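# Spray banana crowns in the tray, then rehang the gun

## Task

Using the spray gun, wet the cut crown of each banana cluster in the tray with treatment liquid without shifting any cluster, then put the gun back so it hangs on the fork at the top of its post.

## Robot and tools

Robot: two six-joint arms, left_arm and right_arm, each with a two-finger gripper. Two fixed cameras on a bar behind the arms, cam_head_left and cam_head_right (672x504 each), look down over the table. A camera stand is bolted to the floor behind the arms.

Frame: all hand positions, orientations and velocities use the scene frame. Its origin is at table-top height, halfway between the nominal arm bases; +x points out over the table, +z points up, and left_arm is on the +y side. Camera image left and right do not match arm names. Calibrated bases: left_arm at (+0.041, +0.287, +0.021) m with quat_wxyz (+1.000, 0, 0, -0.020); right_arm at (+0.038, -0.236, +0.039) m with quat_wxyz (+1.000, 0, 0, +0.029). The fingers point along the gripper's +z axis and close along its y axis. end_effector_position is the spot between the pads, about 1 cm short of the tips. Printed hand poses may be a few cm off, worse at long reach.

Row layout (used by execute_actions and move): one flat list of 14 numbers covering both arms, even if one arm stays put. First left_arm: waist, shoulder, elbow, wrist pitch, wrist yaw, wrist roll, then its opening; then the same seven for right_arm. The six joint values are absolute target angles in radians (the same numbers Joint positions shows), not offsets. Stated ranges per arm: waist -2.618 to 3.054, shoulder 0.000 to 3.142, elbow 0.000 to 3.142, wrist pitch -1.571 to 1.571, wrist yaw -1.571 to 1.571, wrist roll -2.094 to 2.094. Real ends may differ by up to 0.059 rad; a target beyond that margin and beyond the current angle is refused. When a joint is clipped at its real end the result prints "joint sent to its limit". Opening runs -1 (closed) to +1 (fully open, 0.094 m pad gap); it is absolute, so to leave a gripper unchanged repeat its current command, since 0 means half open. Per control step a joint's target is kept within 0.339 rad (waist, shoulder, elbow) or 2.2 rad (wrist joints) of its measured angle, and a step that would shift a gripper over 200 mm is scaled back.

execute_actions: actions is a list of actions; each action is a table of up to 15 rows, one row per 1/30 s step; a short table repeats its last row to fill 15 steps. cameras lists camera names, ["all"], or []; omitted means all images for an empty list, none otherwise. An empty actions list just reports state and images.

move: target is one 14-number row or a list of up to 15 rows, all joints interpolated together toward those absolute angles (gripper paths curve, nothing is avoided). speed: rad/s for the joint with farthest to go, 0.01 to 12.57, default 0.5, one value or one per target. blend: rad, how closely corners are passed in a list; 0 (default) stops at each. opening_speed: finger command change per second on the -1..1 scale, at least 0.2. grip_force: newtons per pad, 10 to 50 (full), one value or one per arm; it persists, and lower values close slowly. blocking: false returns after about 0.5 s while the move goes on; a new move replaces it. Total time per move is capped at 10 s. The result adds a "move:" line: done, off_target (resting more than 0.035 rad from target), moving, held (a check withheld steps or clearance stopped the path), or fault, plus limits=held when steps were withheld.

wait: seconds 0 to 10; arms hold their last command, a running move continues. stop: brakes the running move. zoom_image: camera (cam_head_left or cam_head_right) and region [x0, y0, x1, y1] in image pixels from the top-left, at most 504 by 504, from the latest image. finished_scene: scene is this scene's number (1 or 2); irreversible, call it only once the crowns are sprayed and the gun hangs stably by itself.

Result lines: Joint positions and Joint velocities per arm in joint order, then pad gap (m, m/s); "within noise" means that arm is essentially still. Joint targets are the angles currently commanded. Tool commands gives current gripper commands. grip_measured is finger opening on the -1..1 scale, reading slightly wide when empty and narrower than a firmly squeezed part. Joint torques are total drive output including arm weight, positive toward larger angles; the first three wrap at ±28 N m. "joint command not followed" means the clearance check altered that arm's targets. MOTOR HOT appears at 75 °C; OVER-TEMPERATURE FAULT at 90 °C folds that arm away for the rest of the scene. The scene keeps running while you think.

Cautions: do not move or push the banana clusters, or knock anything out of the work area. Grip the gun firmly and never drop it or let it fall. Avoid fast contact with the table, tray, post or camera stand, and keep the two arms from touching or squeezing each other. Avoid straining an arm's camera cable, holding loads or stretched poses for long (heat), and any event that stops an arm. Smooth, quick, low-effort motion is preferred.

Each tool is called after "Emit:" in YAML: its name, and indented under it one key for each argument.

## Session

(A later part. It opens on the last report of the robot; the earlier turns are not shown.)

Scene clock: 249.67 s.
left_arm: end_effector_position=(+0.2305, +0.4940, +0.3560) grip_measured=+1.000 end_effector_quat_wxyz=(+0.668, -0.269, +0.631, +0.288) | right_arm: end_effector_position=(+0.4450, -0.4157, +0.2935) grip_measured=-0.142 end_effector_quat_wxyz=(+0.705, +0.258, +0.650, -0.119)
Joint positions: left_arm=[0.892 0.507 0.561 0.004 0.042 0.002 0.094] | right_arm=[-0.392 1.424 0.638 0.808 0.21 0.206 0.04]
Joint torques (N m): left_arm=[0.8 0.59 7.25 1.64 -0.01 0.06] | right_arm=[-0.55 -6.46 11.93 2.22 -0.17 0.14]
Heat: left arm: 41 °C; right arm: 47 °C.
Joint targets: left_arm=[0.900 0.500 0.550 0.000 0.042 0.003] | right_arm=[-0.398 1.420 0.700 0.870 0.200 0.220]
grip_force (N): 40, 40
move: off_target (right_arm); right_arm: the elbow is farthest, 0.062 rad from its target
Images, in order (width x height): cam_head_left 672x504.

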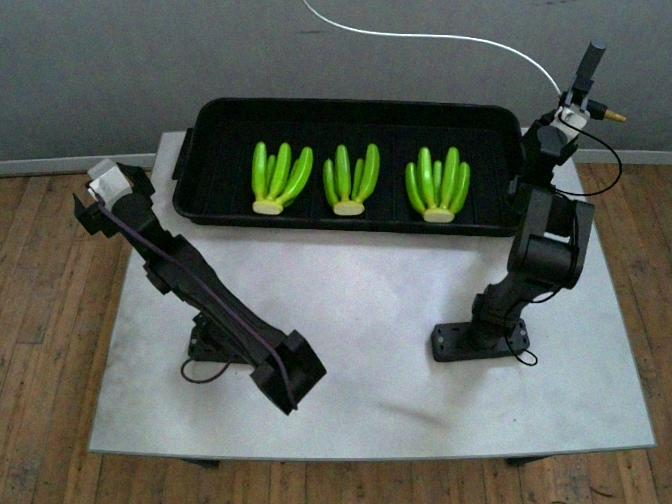

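Emit:
move:
  target:
    - [0.9,0.5,0.55,0.0,0.042,0.003,1,-0.396,1.405,0.735,0.86,0.20,0.22,-0.15]
    - [0.9,0.5,0.55,0.0,0.042,0.003,1,-0.376,1.285,0.64,0.83,0.21,0.22,-0.15]
  speed: 0.2
  cameras: ["cam_head_left"]

Emit:
zoom_image:
  camera: "cam_head_left"
  region: [490, 40, 650, 220]

Scene clock: 259.03 s.
left_arm: end_effector_position=(+0.2305, +0.4940, +0.3560) grip_measured=+1.000 end_effector_quat_wxyz=(+0.668, -0.269, +0.631, +0.288) | right_arm: end_effector_position=(+0.4334, -0.4088, +0.3072) grip_measured=-0.143 end_effector_quat_wxyz=(+0.706, +0.259, +0.649, -0.115)
Joint positions: left_arm=[0.892 0.507 0.561 0.004 0.042 0.002 0.094] | right_arm=[-0.384 1.335 0.629 0.729 0.215 0.213 0.04]
Joint torques (N m): left_arm=[0.79 0.59 7.31 1.65 -0.01 0.05] | right_arm=[0.43 -10.17 7.95 2.58 -0.11 0.13]
Motor temperatures (°C): left_arm=[27 28 31 41 26 26 26] | right_arm=[27 28 49 51 29 24 29]
Heat: left arm: 41 °C; right arm: 51 °C.
Joint targets: left_arm=[0.900 0.500 0.550 0.000 0.042 0.003] | right_arm=[-0.376 1.285 0.640 0.830 0.210 0.220]
grip_force (N): 40, 40
move: off_target (right_arm); right_arm: the wrist pitch is farthest, 0.101 rad from its target
Images, in order (width x height): cam_head_left 672x504.

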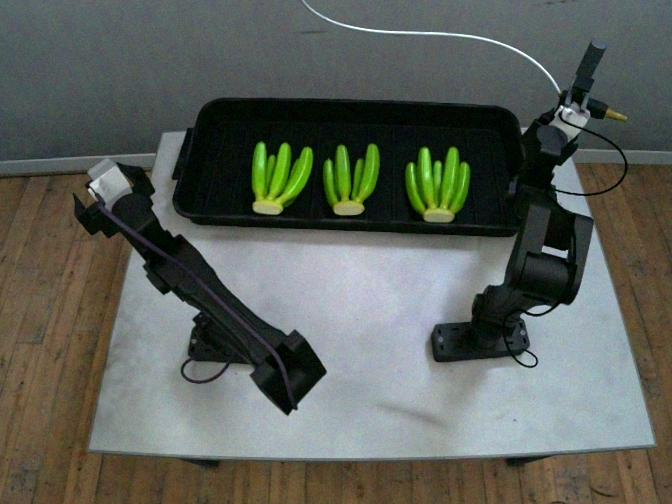

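Scaled by 2.800 from the camera's 672x504 image, which has a finer 960x720 frame.

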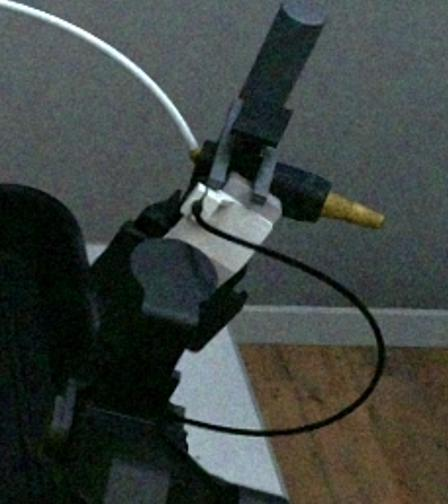

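Emit:
move:
  target:
    - [0.9,0.5,0.55,0.0,0.042,0.003,1,-0.350,1.16,0.56,0.80,0.235,0.22,-0.13]
  speed: 0.2
  cameras: ["cam_head_left"]

Emit:
zoom_image:
  camera: "cam_head_left"
  region: [490, 40, 650, 220]

Scene clock: 266.40 s.
left_arm: end_effector_position=(+0.2305, +0.4940, +0.3560) grip_measured=+1.000 end_effector_quat_wxyz=(+0.668, -0.269, +0.631, +0.288) | right_arm: end_effector_position=(+0.4128, -0.3903, +0.3083) grip_measured=-0.127 end_effector_quat_wxyz=(+0.707, +0.254, +0.652, -0.101)
Joint positions: left_arm=[0.892 0.507 0.561 0.004 0.042 0.002 0.094] | right_arm=[-0.357 1.21 0.553 0.679 0.215 0.226 0.041]
Joint torques (N m): left_arm=[0.76 0.51 7.34 1.64 0.01 0.04] | right_arm=[0.61 -8.88 7.87 2.74 0.16 -0.09]
Heat: left arm: 41 °C; right arm: 52 °C.
Joint targets: left_arm=[0.900 0.500 0.550 0.000 0.042 0.003] | right_arm=[-0.350 1.160 0.560 0.800 0.235 0.220]
grip_force (N): 40, 40
move: off_target (right_arm); right_arm: the wrist pitch is farthest, 0.121 rad from its target
Images, in order (width x height): cam_head_left 672x504.

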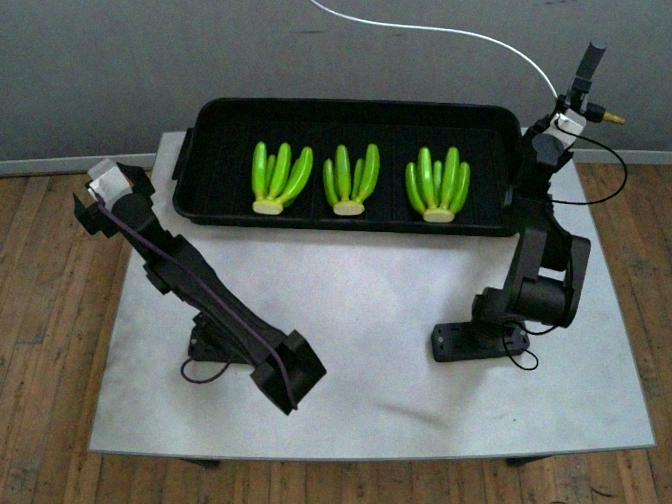

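Scaled by 2.800 from the camera's 672x504 image, which has a finer 960x720 frame.

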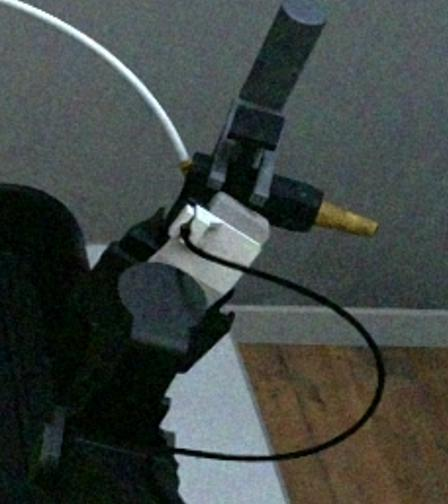

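Emit:
move:
  target:
    - [0.9,0.5,0.55,0.0,0.042,0.003,1,-0.350,1.165,0.62,0.82,0.235,0.22,-0.2]
  speed: 0.2
  cameras: ["cam_head_left"]

Emit:
zoom_image:
  camera: "cam_head_left"
  region: [530, 60, 640, 160]

Scene clock: 281.60 s.
left_arm: end_effector_position=(+0.2305, +0.4940, +0.3560) grip_measured=+1.000 end_effector_quat_wxyz=(+0.668, -0.269, +0.631, +0.288) | right_arm: end_effector_position=(+0.4128, -0.3903, +0.3091) grip_measured=-0.193 end_effector_quat_wxyz=(+0.709, +0.254, +0.650, -0.101)
Joint positions: left_arm=[0.892 0.507 0.561 0.004 0.042 0.002 0.094] | right_arm=[-0.357 1.21 0.553 0.683 0.215 0.226 0.038]
Joint torques (N m): left_arm=[0.83 0.58 7.25 1.65 -0.01 0.03] | right_arm=[0.83 -8.62 12.83 2.94 0.17 -0.07]
Motor temperatures (°C): left_arm=[27 28 31 42 26 26 26] | right_arm=[27 30 46 55 29 24 29]
Heat: left arm: 42 °C; right arm: 55 °C.
Joint targets: left_arm=[0.900 0.500 0.550 0.000 0.042 0.003] | right_arm=[-0.350 1.165 0.620 0.820 0.235 0.220]
grip_force (N): 40, 40
move: off_target (right_arm); right_arm: the wrist pitch is farthest, 0.137 rad from its target
Images, in order (width x height): cam_head_left 672x504.

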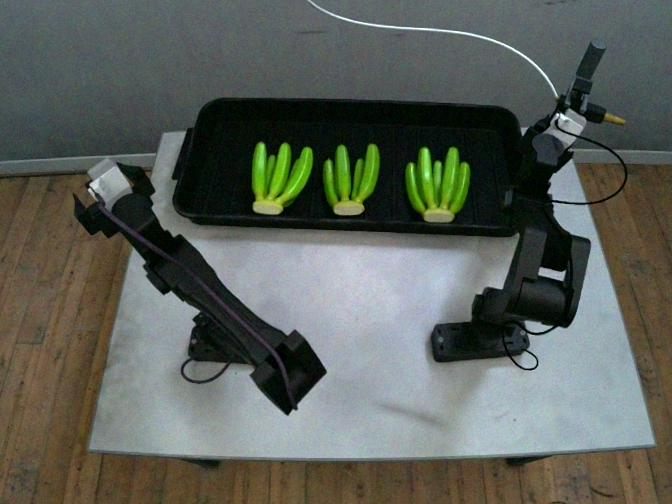

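Scaled by 4.582 from the camera's 672x504 image, which has a finer 960x720 frame.

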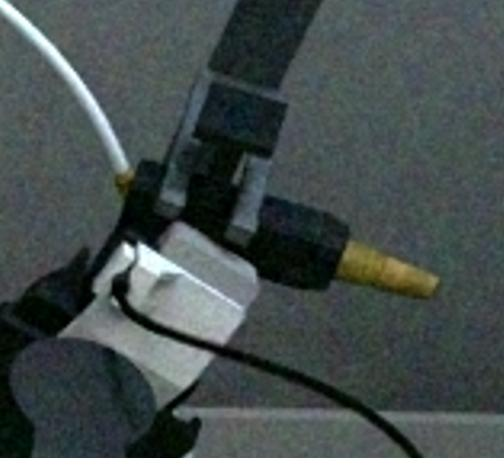

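Emit:
move:
  target:
    - [0.9,0.5,0.55,0.0,0.042,0.003,1,-0.350,1.165,0.60,0.82,0.235,0.22,-0.3]
    - [0.9,0.5,0.55,0.0,0.042,0.003,1,-0.323,1.02,0.49,0.76,0.265,0.22,-0.3]
  speed: 0.2
  grip_force: 50
  cameras: ["cam_head_left"]

Emit:
zoom_image:
  camera: "cam_head_left"
  region: [490, 40, 650, 220]

Scene clock: 293.90 s.
left_arm: end_effector_position=(+0.2305, +0.4940, +0.3560) grip_measured=+1.000 end_effector_quat_wxyz=(+0.668, -0.269, +0.631, +0.288) | right_arm: end_effector_position=(+0.3884, -0.3769, +0.3114) grip_measured=-0.291 end_effector_quat_wxyz=(+0.712, +0.256, +0.647, -0.098)
Joint positions: left_arm=[0.892 0.507 0.561 0.004 0.042 0.002 0.094] | right_arm=[-0.33 1.07 0.481 0.622 0.241 0.233 0.033]
Joint torques (N m): left_arm=[0.79 0.53 7.21 1.65 -0.01 0.05] | right_arm=[0.72 -7.86 8.09 2.92 0.23 -0.12]
Motor temperatures (°C): left_arm=[27 28 31 42 26 26 26] | right_arm=[27 30 51 58 29 24 29]
Heat: left arm: 42 °C; right arm: 58 °C.
Joint targets: left_arm=[0.900 0.500 0.550 0.000 0.042 0.003] | right_arm=[-0.323 1.020 0.490 0.760 0.265 0.220]
move: off_target (right_arm); right_arm: the wrist pitch is farthest, 0.138 rad from its target
Images, in order (width x height): cam_head_left 672x504.

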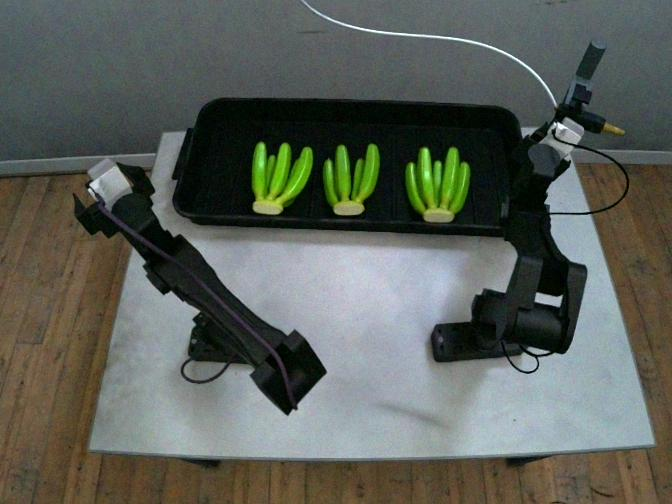

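Scaled by 2.800 from the camera's 672x504 image, which has a finer 960x720 frame.

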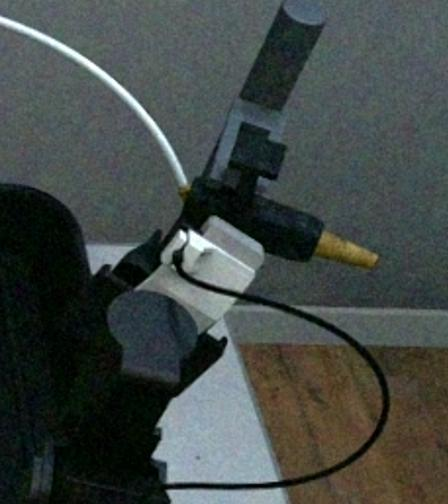

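Emit:
move:
  target:
    - [0.9,0.5,0.55,0.0,0.042,0.003,1,-0.323,1.03,0.51,0.76,0.265,0.22,-0.45]
    - [0.9,0.5,0.55,0.0,0.042,0.003,1,-0.27,0.80,0.37,0.66,0.31,0.22,-0.45]
  speed: 0.25
  cameras: ["cam_head_left"]

Emit:
zoom_image:
  camera: "cam_head_left"
  region: [490, 40, 650, 220]

Scene clock: 306.30 s.
left_arm: end_effector_position=(+0.2305, +0.4940, +0.3560) grip_measured=+1.000 end_effector_quat_wxyz=(+0.668, -0.269, +0.631, +0.288) | right_arm: end_effector_position=(+0.3426, -0.3585, +0.3516) grip_measured=-0.291 end_effector_quat_wxyz=(+0.768, +0.254, +0.581, -0.092)
Joint positions: left_arm=[0.892 0.507 0.561 0.004 0.042 0.002 0.094] | right_arm=[-0.279 0.819 0.383 0.642 0.304 0.231 0.033]
Joint torques (N m): left_arm=[0.69 0.64 7.25 1.65 0 0.03] | right_arm=[0.62 -2.71 6.5 1.69 -0.03 -0.1]
Motor temperatures (°C): left_arm=[27 28 31 42 26 26 26] | right_arm=[27 30 48 64 29 24 30]
Heat: left arm: 42 °C; right arm: 64 °C.
Joint targets: left_arm=[0.900 0.500 0.550 0.000 0.042 0.003] | right_arm=[-0.270 0.800 0.370 0.660 0.310 0.220]
move: done
Images, in order (width x height): cam_head_left 672x504.

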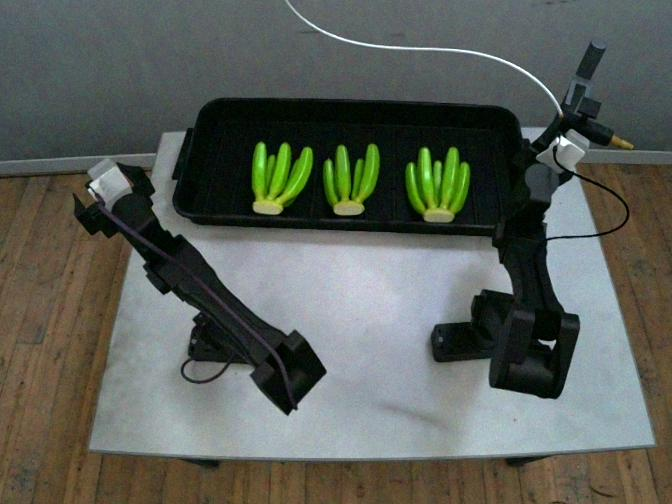

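Scaled by 2.800 from the camera's 672x504 image, which has a finer 960x720 frame.

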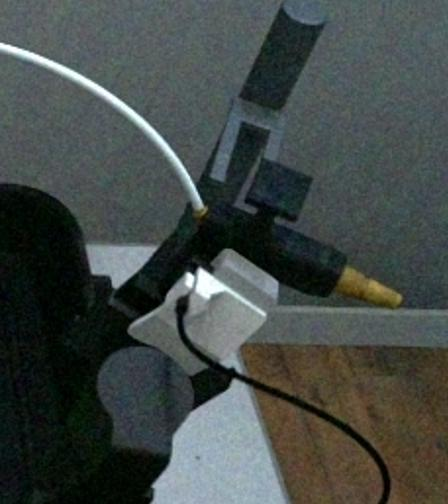

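Emit:
move:
  target:
    - [0.9,0.5,0.55,0.0,0.042,0.003,1,0.2,0.85,0.40,0.60,0.50,0.8,-0.45]
    - [0.9,0.5,0.55,0.0,0.042,0.003,1,0.627,0.95,0.35,0.66,0.685,1.79,-0.45]
  speed: 0.8
  blend: 0.2
  cameras: ["cam_head_left"]

Emit:
zoom_image:
  camera: "cam_head_left"
  region: [370, 110, 530, 270]

Scene clock: 325.67 s.
left_arm: end_effector_position=(+0.2305, +0.4940, +0.3560) grip_measured=+1.000 end_effector_quat_wxyz=(+0.668, -0.269, +0.631, +0.288) | right_arm: end_effector_position=(+0.3529, -0.1251, +0.2988) grip_measured=-0.291 end_effector_quat_wxyz=(+0.437, +0.549, +0.421, +0.574)
Joint positions: left_arm=[0.892 0.507 0.561 0.004 0.042 0.002 0.094] | right_arm=[0.62 0.95 0.364 0.64 0.674 1.803 0.033]
Joint torques (N m): left_arm=[0.73 0.57 7.23 1.64 -0.01 0.03] | right_arm=[0.43 -2 6.06 1.69 0.09 -0.09]
Motor temperatures (°C): left_arm=[27 28 31 42 26 26 26] | right_arm=[27 29 43 56 29 24 30]
Heat: left arm: 42 °C; right arm: 56 °C.
Joint targets: left_arm=[0.900 0.500 0.550 0.000 0.042 0.003] | right_arm=[0.627 0.950 0.350 0.660 0.685 1.790]
move: done
Images, in order (width x height): cam_head_left 672x504.

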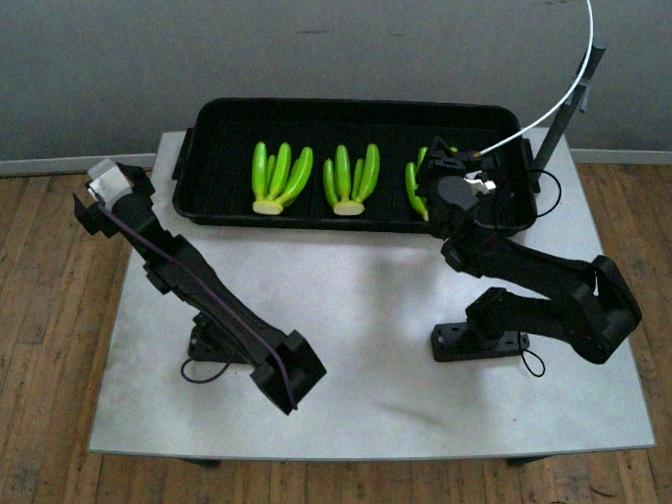

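Scaled by 3.150 from the camera's 672x504 image, which has a finer 960x720 frame.

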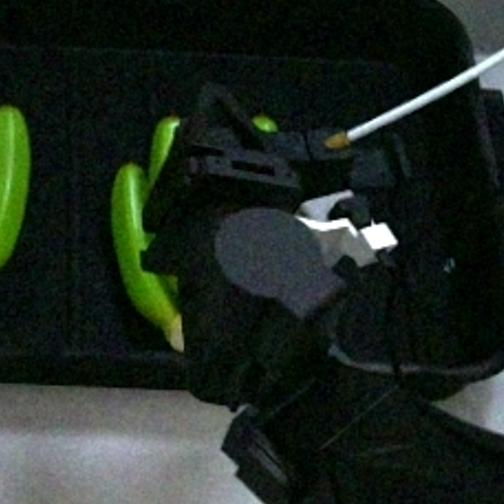

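Emit:
move:
  target:
    - [0.9,0.5,0.55,0.0,0.042,0.003,1,0.627,0.95,0.35,0.66,0.685,2.05,-0.45]
    - [0.9,0.5,0.55,0.0,0.042,0.003,1,0.627,0.95,0.35,0.66,0.685,1.2,-0.45]
    - [0.9,0.5,0.55,0.0,0.042,0.003,1,0.627,0.95,0.35,0.71,0.685,1.2,-0.45]
    - [0.9,0.5,0.55,0.0,0.042,0.003,1,0.627,0.95,0.35,0.71,0.685,2.05,-0.45]
  speed: 0.4
  cameras: []

Emit:
move:
  target:
    - [0.9,0.5,0.55,0.0,0.042,0.003,1,0.627,0.95,0.35,0.76,0.685,2.05,-0.45]
    - [0.9,0.5,0.55,0.0,0.042,0.003,1,0.627,0.95,0.35,0.76,0.685,1.2,-0.45]
    - [0.9,0.5,0.55,0.0,0.042,0.003,1,0.627,0.95,0.35,0.81,0.685,1.2,-0.45]
    - [0.9,0.5,0.55,0.0,0.042,0.003,1,0.627,0.95,0.35,0.81,0.685,2.05,-0.45]
  speed: 0.4
  cameras: []

Emit:
move:
  target: [0.9,0.5,0.55,0.0,0.042,0.003,1,1.2,0.95,0.35,0.75,0.75,1.79,-0.45]
  speed: 0.5
  cameras: ["cam_head_left"]

Emit:
zoom_image:
  camera: "cam_head_left"
  region: [370, 110, 530, 270]

Scene clock: 344.37 s.
left_arm: end_effector_position=(+0.2305, +0.4940, +0.3560) grip_measured=+1.000 end_effector_quat_wxyz=(+0.668, -0.269, +0.631, +0.288) | right_arm: end_effector_position=(+0.3522, -0.1267, +0.3094) grip_measured=-0.291 end_effector_quat_wxyz=(+0.360, +0.593, +0.328, +0.641)
Joint positions: left_arm=[0.892 0.507 0.561 0.004 0.042 0.002 0.094] | right_arm=[0.62 0.95 0.364 0.691 0.68 2.058 0.033]
Joint torques (N m): left_arm=[0.77 0.51 7.28 1.64 -0.02 0.04] | right_arm=[0.54 -2 6.23 1.68 -0.01 -0.09]
Heat: left arm: 42 °C; right arm: 54 °C.
Joint targets: left_arm=[0.900 0.500 0.550 0.000 0.042 0.003] | right_arm=[0.627 0.950 0.350 0.710 0.685 2.050]
move: done
No camera images: "cameras" was empty.

Scene clock: 351.80 s.
left_arm: end_effector_position=(+0.2305, +0.4940, +0.3560) grip_measured=+1.000 end_effector_quat_wxyz=(+0.668, -0.269, +0.631, +0.288) | right_arm: end_effector_position=(+0.3497, -0.1296, +0.3302) grip_measured=-0.291 end_effector_quat_wxyz=(+0.356, +0.579, +0.293, +0.673)
Joint positions: left_arm=[0.892 0.507 0.561 0.004 0.042 0.002 0.094] | right_arm=[0.62 0.95 0.364 0.791 0.685 2.055 0.033]
Joint torques (N m): left_arm=[0.69 0.51 7.31 1.65 -0.02 0.04] | right_arm=[0.7 -2.06 6.08 1.61 -0.08 -0.04]
Heat: left arm: 42 °C; right arm: 53 °C.
Joint targets: left_arm=[0.900 0.500 0.550 0.000 0.042 0.003] | right_arm=[0.627 0.950 0.350 0.810 0.685 2.050]
move: done
No camera images: "cameras" was empty.

Scene clock: 353.63 s.
left_arm: end_effector_position=(+0.2305, +0.4940, +0.3560) grip_measured=+1.000 end_effector_quat_wxyz=(+0.668, -0.269, +0.631, +0.288) | right_arm: end_effector_position=(+0.2484, +0.0151, +0.3202) grip_measured=-0.291 end_effector_quat_wxyz=(+0.260, +0.436, +0.501, +0.701)
Joint positions: left_arm=[0.892 0.507 0.561 0.004 0.042 0.002 0.094] | right_arm=[1.194 0.95 0.364 0.748 0.745 1.821 0.033]
Joint torques (N m): left_arm=[0.81 0.54 7.25 1.64 0.01 0.04] | right_arm=[0.57 -2.11 6.06 1.43 -0.01 -0.27]
Heat: left arm: 42 °C; right arm: 53 °C.
Joint targets: left_arm=[0.900 0.500 0.550 0.000 0.042 0.003] | right_arm=[1.200 0.950 0.350 0.750 0.750 1.790]
move: done
Images, in order (width x height): cam_head_left 672x504.

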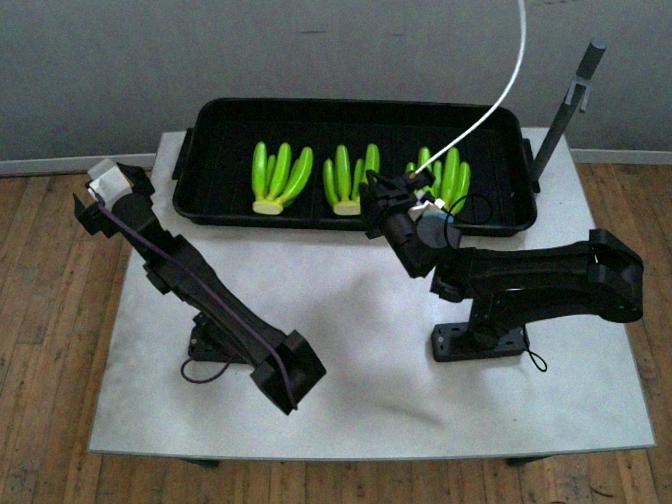

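Scaled by 3.150 from the camera's 672x504 image, which has a finer 960x720 frame.

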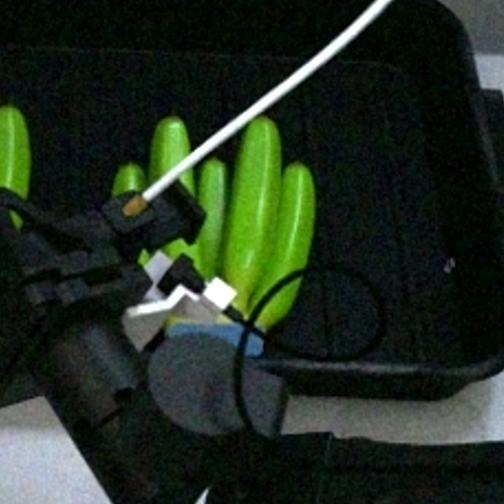

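Emit:
move:
  target:
    - [0.9,0.5,0.55,0.0,0.042,0.003,1,1.082,1.841,1.021,0.87,1.14,2.05,-0.45]
    - [0.9,0.5,0.55,0.0,0.042,0.003,1,1.082,1.841,1.021,0.87,1.14,1.2,-0.45]
    - [0.9,0.5,0.55,0.0,0.042,0.003,1,1.082,1.841,1.021,0.92,1.14,1.2,-0.45]
    - [0.9,0.5,0.55,0.0,0.042,0.003,1,1.082,1.841,1.021,0.92,1.14,2.05,-0.45]
  speed: [0.8,0.4,0.4,0.4]
  cameras: ["cam_head_left"]

Emit:
move:
  target:
    - [0.9,0.5,0.55,0.0,0.042,0.003,1,1.082,1.841,1.021,0.97,1.14,2.05,-0.45]
    - [0.9,0.5,0.55,0.0,0.042,0.003,1,1.082,1.841,1.021,0.97,1.14,1.2,-0.45]
    - [0.9,0.5,0.55,0.0,0.042,0.003,1,1.082,1.841,1.021,1.02,1.14,1.2,-0.45]
    - [0.9,0.5,0.55,0.0,0.042,0.003,1,1.082,1.841,1.021,1.02,1.14,2.05,-0.45]
  speed: 0.4
  cameras: []

Emit:
move:
  target: [0.9,0.5,0.55,0.0,0.042,0.003,1,1.35,1.841,1.021,0.97,0.85,1.9,-0.45]
  speed: 0.5
  cameras: ["cam_head_left"]

Emit:
zoom_image:
  camera: "cam_head_left"
  region: [230, 130, 490, 270]

Scene clock: 380.00 s.
left_arm: end_effector_position=(+0.2305, +0.4940, +0.3560) grip_measured=+1.000 end_effector_quat_wxyz=(+0.668, -0.269, +0.631, +0.288) | right_arm: end_effector_position=(+0.3673, +0.1009, +0.2832) grip_measured=-0.291 end_effector_quat_wxyz=(+0.344, +0.606, +0.339, +0.632)
Joint positions: left_arm=[0.892 0.507 0.561 0.004 0.042 0.002 0.094] | right_arm=[1.09 1.83 0.991 0.922 1.135 2.057 0.033]
Joint torques (N m): left_arm=[0.81 0.58 7.27 1.66 0 0.04] | right_arm=[-0.57 -8.76 8.98 1.24 0.01 -0.02]
Motor temperatures (°C): left_arm=[27 28 31 42 26 26 26] | right_arm=[27 29 45 50 29 24 31]
Heat: left arm: 42 °C; right arm: 50 °C.
Joint targets: left_arm=[0.900 0.500 0.550 0.000 0.042 0.003] | right_arm=[1.082 1.841 1.021 0.920 1.140 2.050]
move: done
Images, in order (width x height): cam_head_left 672x504.

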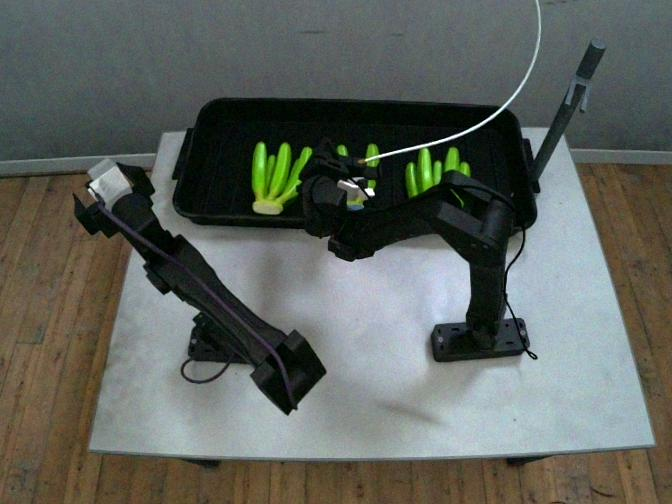

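Scene clock: 387.40 s.
left_arm: end_effector_position=(+0.2305, +0.4940, +0.3560) grip_measured=+1.000 end_effector_quat_wxyz=(+0.668, -0.269, +0.631, +0.288) | right_arm: end_effector_position=(+0.3665, +0.0982, +0.2975) grip_measured=-0.291 end_effector_quat_wxyz=(+0.325, +0.609, +0.302, +0.657)
Joint positions: left_arm=[0.892 0.507 0.561 0.004 0.042 0.002 0.094] | right_arm=[1.09 1.83 0.991 1.022 1.14 2.055 0.033]
Joint torques (N m): left_arm=[0.8 0.61 7.24 1.63 0 0.04] | right_arm=[-0.64 -8.59 8.76 1.21 -0.14 -0.03]
Heat: left arm: 42 °C; right arm: 49 °C.
Joint targets: left_arm=[0.900 0.500 0.550 0.000 0.042 0.003] | right_arm=[1.082 1.841 1.021 1.020 1.140 2.050]
move: done
No camera images: "cameras" was empty.

Scene clock: 388.70 s.
left_arm: end_effector_position=(+0.2305, +0.4940, +0.3560) grip_measured=+1.000 end_effector_quat_wxyz=(+0.668, -0.269, +0.631, +0.288) | right_arm: end_effector_position=(+0.2492, +0.2186, +0.2961) grip_measured=-0.291 end_effector_quat_wxyz=(+0.206, +0.457, +0.497, +0.708)
Joint positions: left_arm=[0.892 0.507 0.561 0.004 0.042 0.002 0.094] | right_arm=[1.352 1.83 0.991 0.973 0.861 1.929 0.033]
Joint torques (N m): left_arm=[0.77 0.59 7.34 1.64 0 0.06] | right_arm=[-0.27 -8.83 8.75 1.37 -0.19 -0.32]
Heat: left arm: 42 °C; right arm: 49 °C.
Joint targets: left_arm=[0.900 0.500 0.550 0.000 0.042 0.003] | right_arm=[1.350 1.841 1.021 0.970 0.850 1.900]
move: done
Images, in order (width x height): cam_head_left 672x504.

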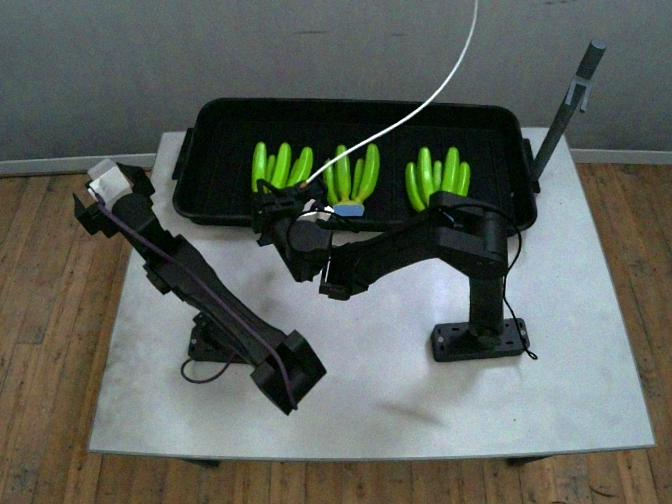

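Scaled by 1.938 from the camera's 672x504 image, which has a finer 960x720 frame.

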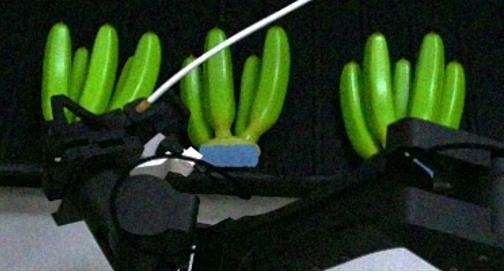

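Emit:
move:
  target:
    - [0.9,0.5,0.55,0.0,0.042,0.003,1,1.222,2.566,2.276,0.38,1.28,2.05,-0.45]
    - [0.9,0.5,0.55,0.0,0.042,0.003,1,1.222,2.566,2.276,0.38,1.28,1.2,-0.45]
    - [0.9,0.5,0.55,0.0,0.042,0.003,1,1.222,2.566,2.276,0.43,1.28,1.2,-0.45]
    - [0.9,0.5,0.55,0.0,0.042,0.003,1,1.222,2.566,2.276,0.43,1.28,2.05,-0.45]
  speed: [0.7,0.4,0.4,0.4]
  cameras: ["cam_head_left"]

Emit:
move:
  target:
    - [0.9,0.5,0.55,0.0,0.042,0.003,1,1.222,2.566,2.276,0.48,1.28,2.05,-0.45]
    - [0.9,0.5,0.55,0.0,0.042,0.003,1,1.222,2.566,2.276,0.48,1.28,1.2,-0.45]
    - [0.9,0.5,0.55,0.0,0.042,0.003,1,1.222,2.566,2.276,0.53,1.28,1.2,-0.45]
    - [0.9,0.5,0.55,0.0,0.042,0.003,1,1.222,2.566,2.276,0.53,1.28,2.05,-0.45]
  speed: 0.4
  cameras: []

Emit:
move:
  target: [0.9,0.5,0.55,0.0,0.042,0.003,1,1.12,1.84,1.15,0.97,0.9,1.6,-0.45]
  speed: 0.6
  cameras: ["cam_head_left"]

Emit:
zoom_image:
  camera: "cam_head_left"
  region: [230, 130, 490, 270]

Scene clock: 415.30 s.
left_arm: end_effector_position=(+0.2305, +0.4940, +0.3560) grip_measured=+1.000 end_effector_quat_wxyz=(+0.668, -0.269, +0.631, +0.288) | right_arm: end_effector_position=(+0.3742, +0.3025, +0.3107) grip_measured=-0.291 end_effector_quat_wxyz=(+0.327, +0.615, +0.318, +0.643)
Joint positions: left_arm=[0.892 0.507 0.561 0.004 0.042 0.002 0.094] | right_arm=[1.228 2.539 2.242 0.437 1.276 2.059 0.033]
Joint torques (N m): left_arm=[0.75 0.54 7.27 1.65 -0.02 0.03] | right_arm=[-0.66 -14.08 10.09 1.11 -0.05 -0.11]
Motor temperatures (°C): left_arm=[27 27 31 42 26 26 26] | right_arm=[27 36 49 47 29 24 32]
Heat: left arm: 42 °C; right arm: 49 °C.
Joint targets: left_arm=[0.900 0.500 0.550 0.000 0.042 0.003] | right_arm=[1.222 2.566 2.276 0.430 1.280 2.050]
move: done
Images, in order (width x height): cam_head_left 672x504.

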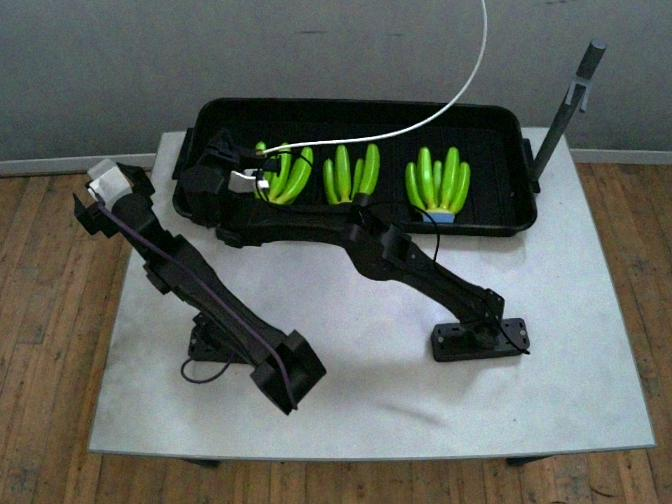

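Scene clock: 422.77 s.
left_arm: end_effector_position=(+0.2305, +0.4940, +0.3560) grip_measured=+1.000 end_effector_quat_wxyz=(+0.668, -0.269, +0.631, +0.288) | right_arm: end_effector_position=(+0.3736, +0.2995, +0.3226) grip_measured=-0.291 end_effector_quat_wxyz=(+0.303, +0.622, +0.282, +0.665)
Joint positions: left_arm=[0.892 0.507 0.561 0.004 0.042 0.002 0.094] | right_arm=[1.228 2.539 2.242 0.537 1.28 2.058 0.033]
Joint torques (N m): left_arm=[0.76 0.58 7.25 1.65 -0.01 0.03] | right_arm=[-0.59 -13.94 9.99 0.99 -0.2 -0.11]
Heat: left arm: 42 °C; right arm: 50 °C.
Joint targets: left_arm=[0.900 0.500 0.550 0.000 0.042 0.003] | right_arm=[1.222 2.566 2.276 0.530 1.280 2.050]
move: done
No camera images: "cameras" was empty.

Scene clock: 425.33 s.
left_arm: end_effector_position=(+0.2305, +0.4940, +0.3560) grip_measured=+1.000 end_effector_quat_wxyz=(+0.668, -0.269, +0.631, +0.288) | right_arm: end_effector_position=(+0.3569, +0.1728, +0.3408) grip_measured=-0.291 end_effector_quat_wxyz=(+0.381, +0.464, +0.458, +0.656)
Joint positions: left_arm=[0.892 0.507 0.561 0.004 0.042 0.002 0.094] | right_arm=[1.128 1.874 1.166 0.959 0.917 1.636 0.033]
Joint torques (N m): left_arm=[0.81 0.55 7.21 1.64 0 0.03] | right_arm=[-0.7 -13.81 5.68 1.35 -0.3 -0.32]
Heat: left arm: 42 °C; right arm: 49 °C.
Joint targets: left_arm=[0.900 0.500 0.550 0.000 0.042 0.003] | right_arm=[1.120 1.840 1.150 0.970 0.900 1.600]
move: off_target (right_arm); right_arm: the wrist roll is farthest, 0.036 rad from its target
Images, in order (width x height): cam_head_left 672x504.

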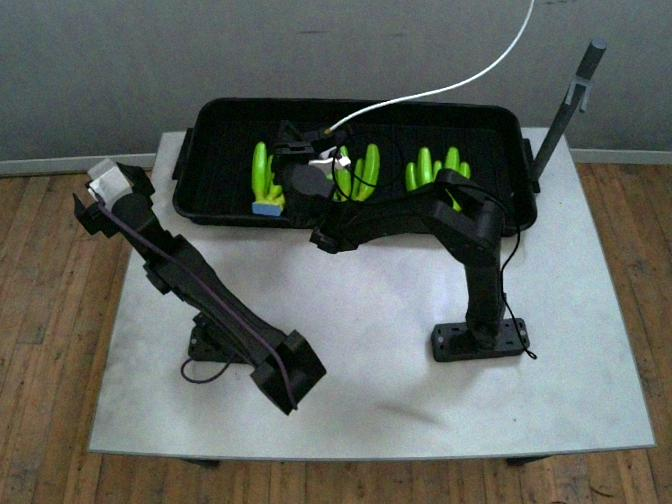

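Scaled by 1.938 from the camera's 672x504 image, which has a finer 960x720 frame.

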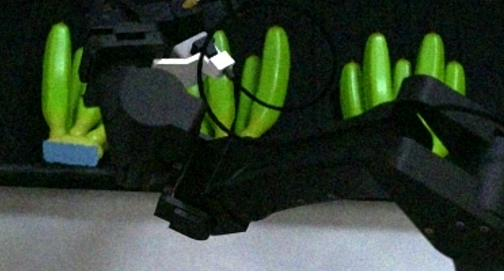

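Emit:
move:
  target:
    - [0.9,0.5,0.55,0.0,0.042,0.003,1,0.5,0.95,0.45,0.70,0.60,1.2,-0.45]
    - [0.9,0.5,0.55,0.0,0.042,0.003,1,0.1,0.85,0.44,0.62,0.45,0.5,-0.45]
    - [0.9,0.5,0.55,0.0,0.042,0.003,1,-0.27,0.80,0.46,0.46,0.31,0.22,-0.45]
  speed: 0.7
  blend: 0.1
  cameras: ["cam_head_left"]

Emit:
zoom_image:
  camera: "cam_head_left"
  region: [490, 40, 650, 220]

Emit:
zoom_image:
  camera: "cam_head_left"
  region: [240, 130, 490, 240]

Scene clock: 435.70 s.
left_arm: end_effector_position=(+0.2305, +0.4940, +0.3560) grip_measured=+1.000 end_effector_quat_wxyz=(+0.668, -0.269, +0.631, +0.288) | right_arm: end_effector_position=(+0.3500, -0.3585, +0.3379) grip_measured=-0.291 end_effector_quat_wxyz=(+0.725, +0.262, +0.629, -0.099)
Joint positions: left_arm=[0.892 0.507 0.561 0.004 0.042 0.002 0.094] | right_arm=[-0.264 0.82 0.455 0.44 0.325 0.235 0.033]
Joint torques (N m): left_arm=[0.7 0.53 7.28 1.67 -0.01 0.04] | right_arm=[-0.55 -3.11 7.97 1.79 -0.19 -0.11]
Heat: left arm: 42 °C; right arm: 48 °C.
Joint targets: left_arm=[0.900 0.500 0.550 0.000 0.042 0.003] | right_arm=[-0.270 0.800 0.460 0.460 0.310 0.220]
move: done
Images, in order (width x height): cam_head_left 672x504.

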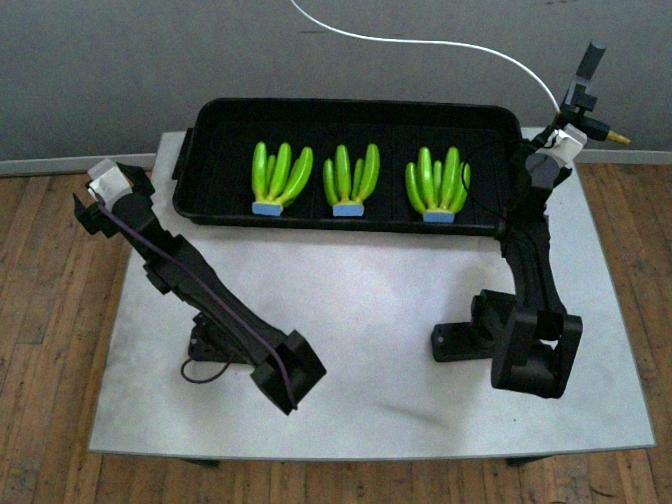

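Scaled by 2.800 from the camera's 672x504 image, which has a finer 960x720 frame.

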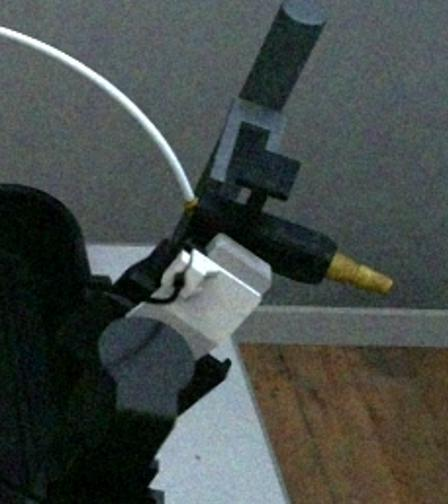

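Scaled by 2.016 from the camera's 672x504 image, which has a finer 960x720 frame.

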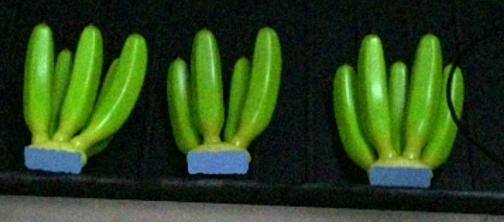

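Emit:
move:
  target:
    - [0.9,0.5,0.55,0.0,0.042,0.003,1,-0.328,1.06,0.53,0.64,0.25,0.22,-0.45]
  speed: 0.25
  cameras: ["cam_head_left"]

Emit:
zoom_image:
  camera: "cam_head_left"
  region: [530, 60, 640, 160]

Scene clock: 445.37 s.
left_arm: end_effector_position=(+0.2305, +0.4940, +0.3560) grip_measured=+1.000 end_effector_quat_wxyz=(+0.668, -0.269, +0.631, +0.288) | right_arm: end_effector_position=(+0.3835, -0.3764, +0.3156) grip_measured=-0.292 end_effector_quat_wxyz=(+0.713, +0.264, +0.641, -0.104)
Joint positions: left_arm=[0.892 0.507 0.561 0.004 0.042 0.002 0.094] | right_arm=[-0.314 1.046 0.479 0.608 0.279 0.234 0.033]
Joint torques (N m): left_arm=[0.77 0.61 7.25 1.64 -0.01 0.06] | right_arm=[-1.17 -1.8 11.62 1.98 -0.33 -0.14]
Heat: left arm: 42 °C; right arm: 49 °C.
Joint targets: left_arm=[0.900 0.500 0.550 0.000 0.042 0.003] | right_arm=[-0.328 1.060 0.530 0.640 0.250 0.220]
move: off_target (right_arm); right_arm: the elbow is farthest, 0.051 rad from its target
Images, in order (width x height): cam_head_left 672x504.

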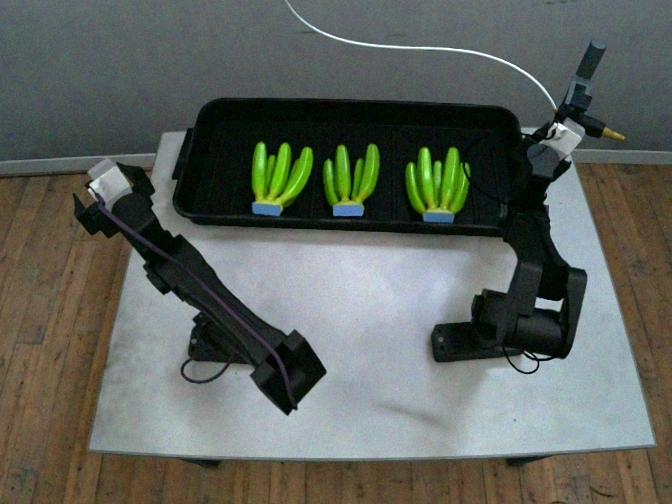

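Scaled by 4.582 from the camera's 672x504 image, which has a finer 960x720 frame.

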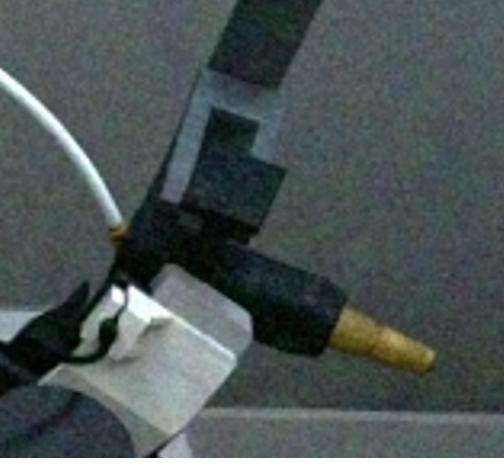

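Emit:
move:
  target:
    - [0.9,0.5,0.55,0.0,0.042,0.003,1,-0.320,1.06,0.54,0.66,0.235,0.22,-0.45]
    - [0.9,0.5,0.55,0.0,0.042,0.003,1,-0.333,1.13,0.595,0.675,0.228,0.22,-0.45]
  speed: 0.2
  cameras: ["cam_head_left"]

Emit:
zoom_image:
  camera: "cam_head_left"
  region: [530, 60, 640, 160]

Scene clock: 460.70 s.
left_arm: end_effector_position=(+0.2305, +0.4940, +0.3560) grip_measured=+1.000 end_effector_quat_wxyz=(+0.668, -0.269, +0.631, +0.288) | right_arm: end_effector_position=(+0.3872, -0.3787, +0.3133) grip_measured=-0.293 end_effector_quat_wxyz=(+0.715, +0.268, +0.637, -0.108)
Joint positions: left_arm=[0.892 0.507 0.561 0.004 0.042 0.002 0.094] | right_arm=[-0.31 1.079 0.479 0.647 0.295 0.234 0.033]
Joint torques (N m): left_arm=[0.69 0.51 7.27 1.64 -0.01 0.03] | right_arm=[-2.03 1.36 17.02 1.86 -0.75 -0.16]
Motor temperatures (°C): left_arm=[27 27 31 42 26 26 26] | right_arm=[27 32 48 52 29 24 32]
Heat: left arm: 42 °C; right arm: 52 °C.
Joint targets: left_arm=[0.900 0.500 0.550 0.000 0.042 0.003] | right_arm=[-0.333 1.130 0.595 0.675 0.228 0.220]
move: off_target (right_arm); right_arm: the elbow is farthest, 0.116 rad from its target
Images, in order (width x height): cam_head_left 672x504.

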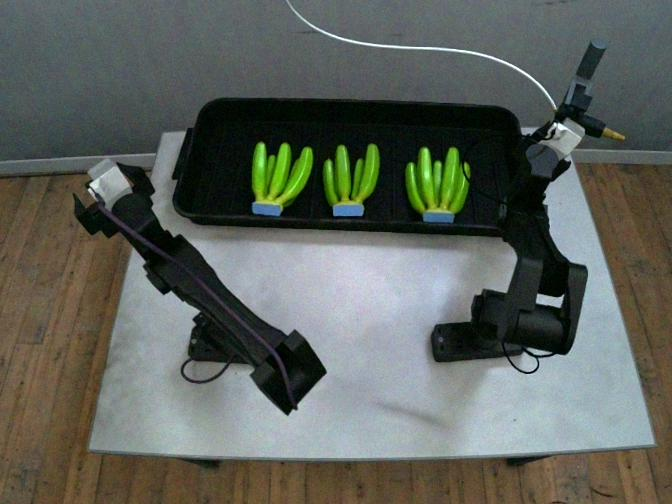

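Scaled by 4.582 from the camera's 672x504 image, which has a finer 960x720 frame.

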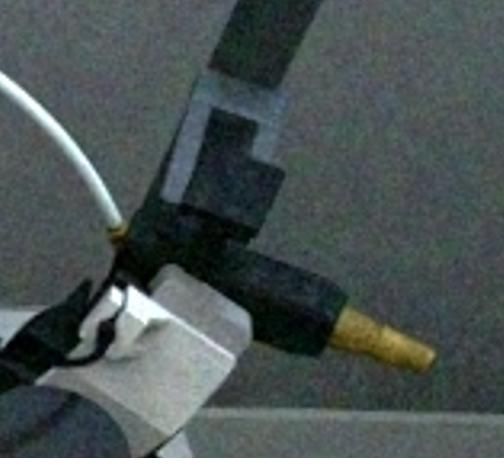

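Emit:
move:
  target:
    - [0.9,0.5,0.55,0.0,0.042,0.003,1,-0.295,0.93,0.50,0.50,0.27,0.22,-0.45]
    - [0.9,0.5,0.55,0.0,0.042,0.003,1,-0.306,0.97,0.565,0.50,0.255,0.22,-0.45]
  speed: 0.25
  cameras: ["cam_head_left","cam_head_right"]

Emit:
zoom_image:
  camera: "cam_head_left"
  region: [530, 60, 640, 160]

Emit:
zoom_image:
  camera: "cam_head_right"
  region: [520, 40, 630, 140]

Scene clock: 476.00 s.
left_arm: end_effector_position=(+0.2305, +0.4940, +0.3560) grip_measured=+1.000 end_effector_quat_wxyz=(+0.668, -0.269, +0.631, +0.288) | right_arm: end_effector_position=(+0.3775, -0.3692, +0.3332) grip_measured=-0.293 end_effector_quat_wxyz=(+0.711, +0.257, +0.647, -0.098)
Joint positions: left_arm=[0.892 0.507 0.561 0.004 0.042 0.002 0.094] | right_arm=[-0.304 0.97 0.528 0.475 0.268 0.234 0.033]
Joint torques (N m): left_arm=[0.76 0.51 7.21 1.66 -0.02 0.04] | right_arm=[-0.24 -2.48 10.65 1.86 -0.22 -0.09]
Motor temperatures (°C): left_arm=[27 27 31 42 26 26 26] | right_arm=[27 30 55 53 29 24 32]
Heat: left arm: 42 °C; right arm: 55 °C.
Joint targets: left_arm=[0.900 0.500 0.550 0.000 0.042 0.003] | right_arm=[-0.306 0.970 0.565 0.500 0.255 0.220]
move: off_target (right_arm); right_arm: the elbow is farthest, 0.037 rad from its target

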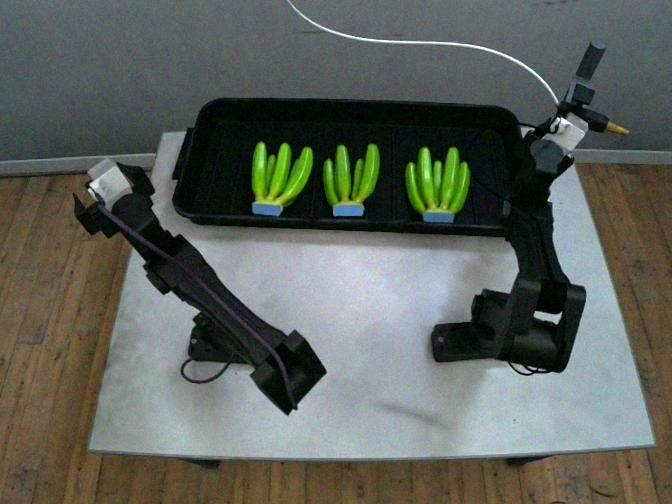

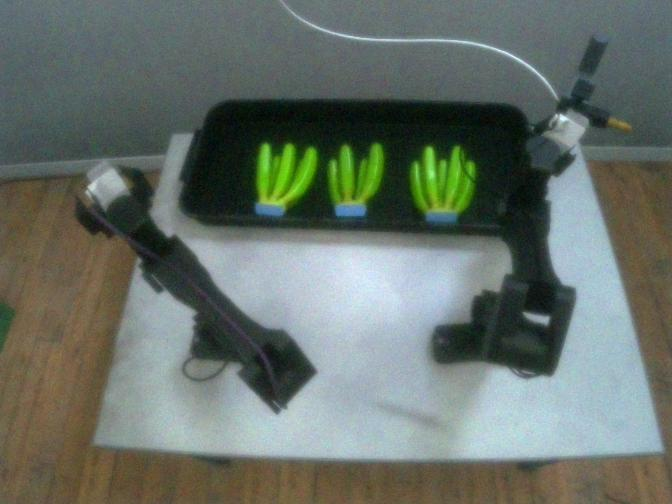

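Scaled by 4.582 from the camera's 672x504 image, which has a finer 960x720 frame.

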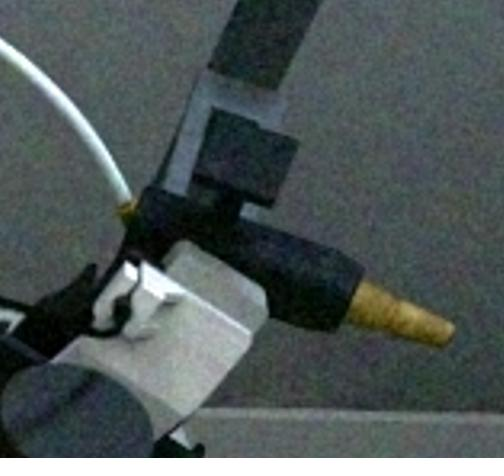

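Scaled by 4.582 from the camera's 672x504 image, which has a finer 960x720 frame.

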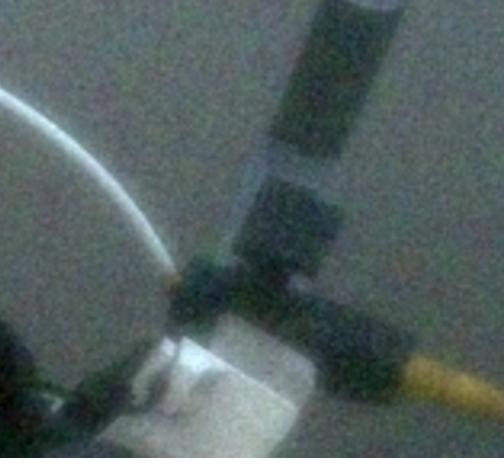

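Emit:
move:
  target:
    - [0.9,0.5,0.55,0.0,0.042,0.003,1,-0.306,0.97,0.565,0.50,0.20,0.24,-0.45]
  speed: 0.2
  cameras: ["cam_head_left"]

Emit:
zoom_image:
  camera: "cam_head_left"
  region: [530, 60, 640, 160]

Scene clock: 524.00 s.
left_arm: end_effector_position=(+0.2305, +0.4940, +0.3560) grip_measured=+1.000 end_effector_quat_wxyz=(+0.668, -0.269, +0.631, +0.288) | right_arm: end_effector_position=(+0.3822, -0.3606, +0.3333) grip_measured=-0.293 end_effector_quat_wxyz=(+0.714, +0.239, +0.653, -0.078)
Joint positions: left_arm=[0.892 0.507 0.561 0.004 0.042 0.002 0.094] | right_arm=[-0.304 0.97 0.528 0.475 0.214 0.234 0.033]
Joint torques (N m): left_arm=[0.75 0.62 7.21 1.65 0 0.06] | right_arm=[-0.2 -2.54 10.4 1.85 -0.16 0.06]
Motor temperatures (°C): left_arm=[27 27 31 42 26 26 26] | right_arm=[27 29 47 52 29 24 32]
Heat: left arm: 42 °C; right arm: 52 °C.
Joint targets: left_arm=[0.900 0.500 0.550 0.000 0.042 0.003] | right_arm=[-0.306 0.970 0.565 0.500 0.200 0.240]
move: off_target (right_arm); right_arm: the elbow is farthest, 0.037 rad from its target
Images, in order (width x height): cam_head_left 672x504.

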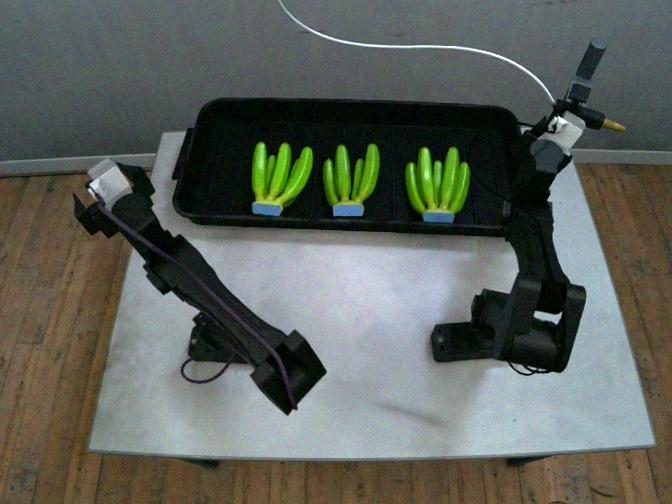

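Scaled by 4.582 from the camera's 672x504 image, which has a finer 960x720 frame.

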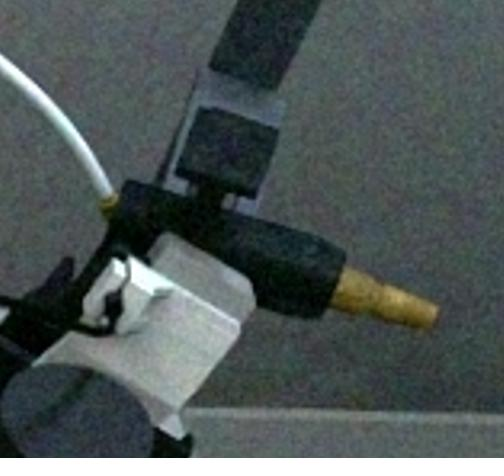

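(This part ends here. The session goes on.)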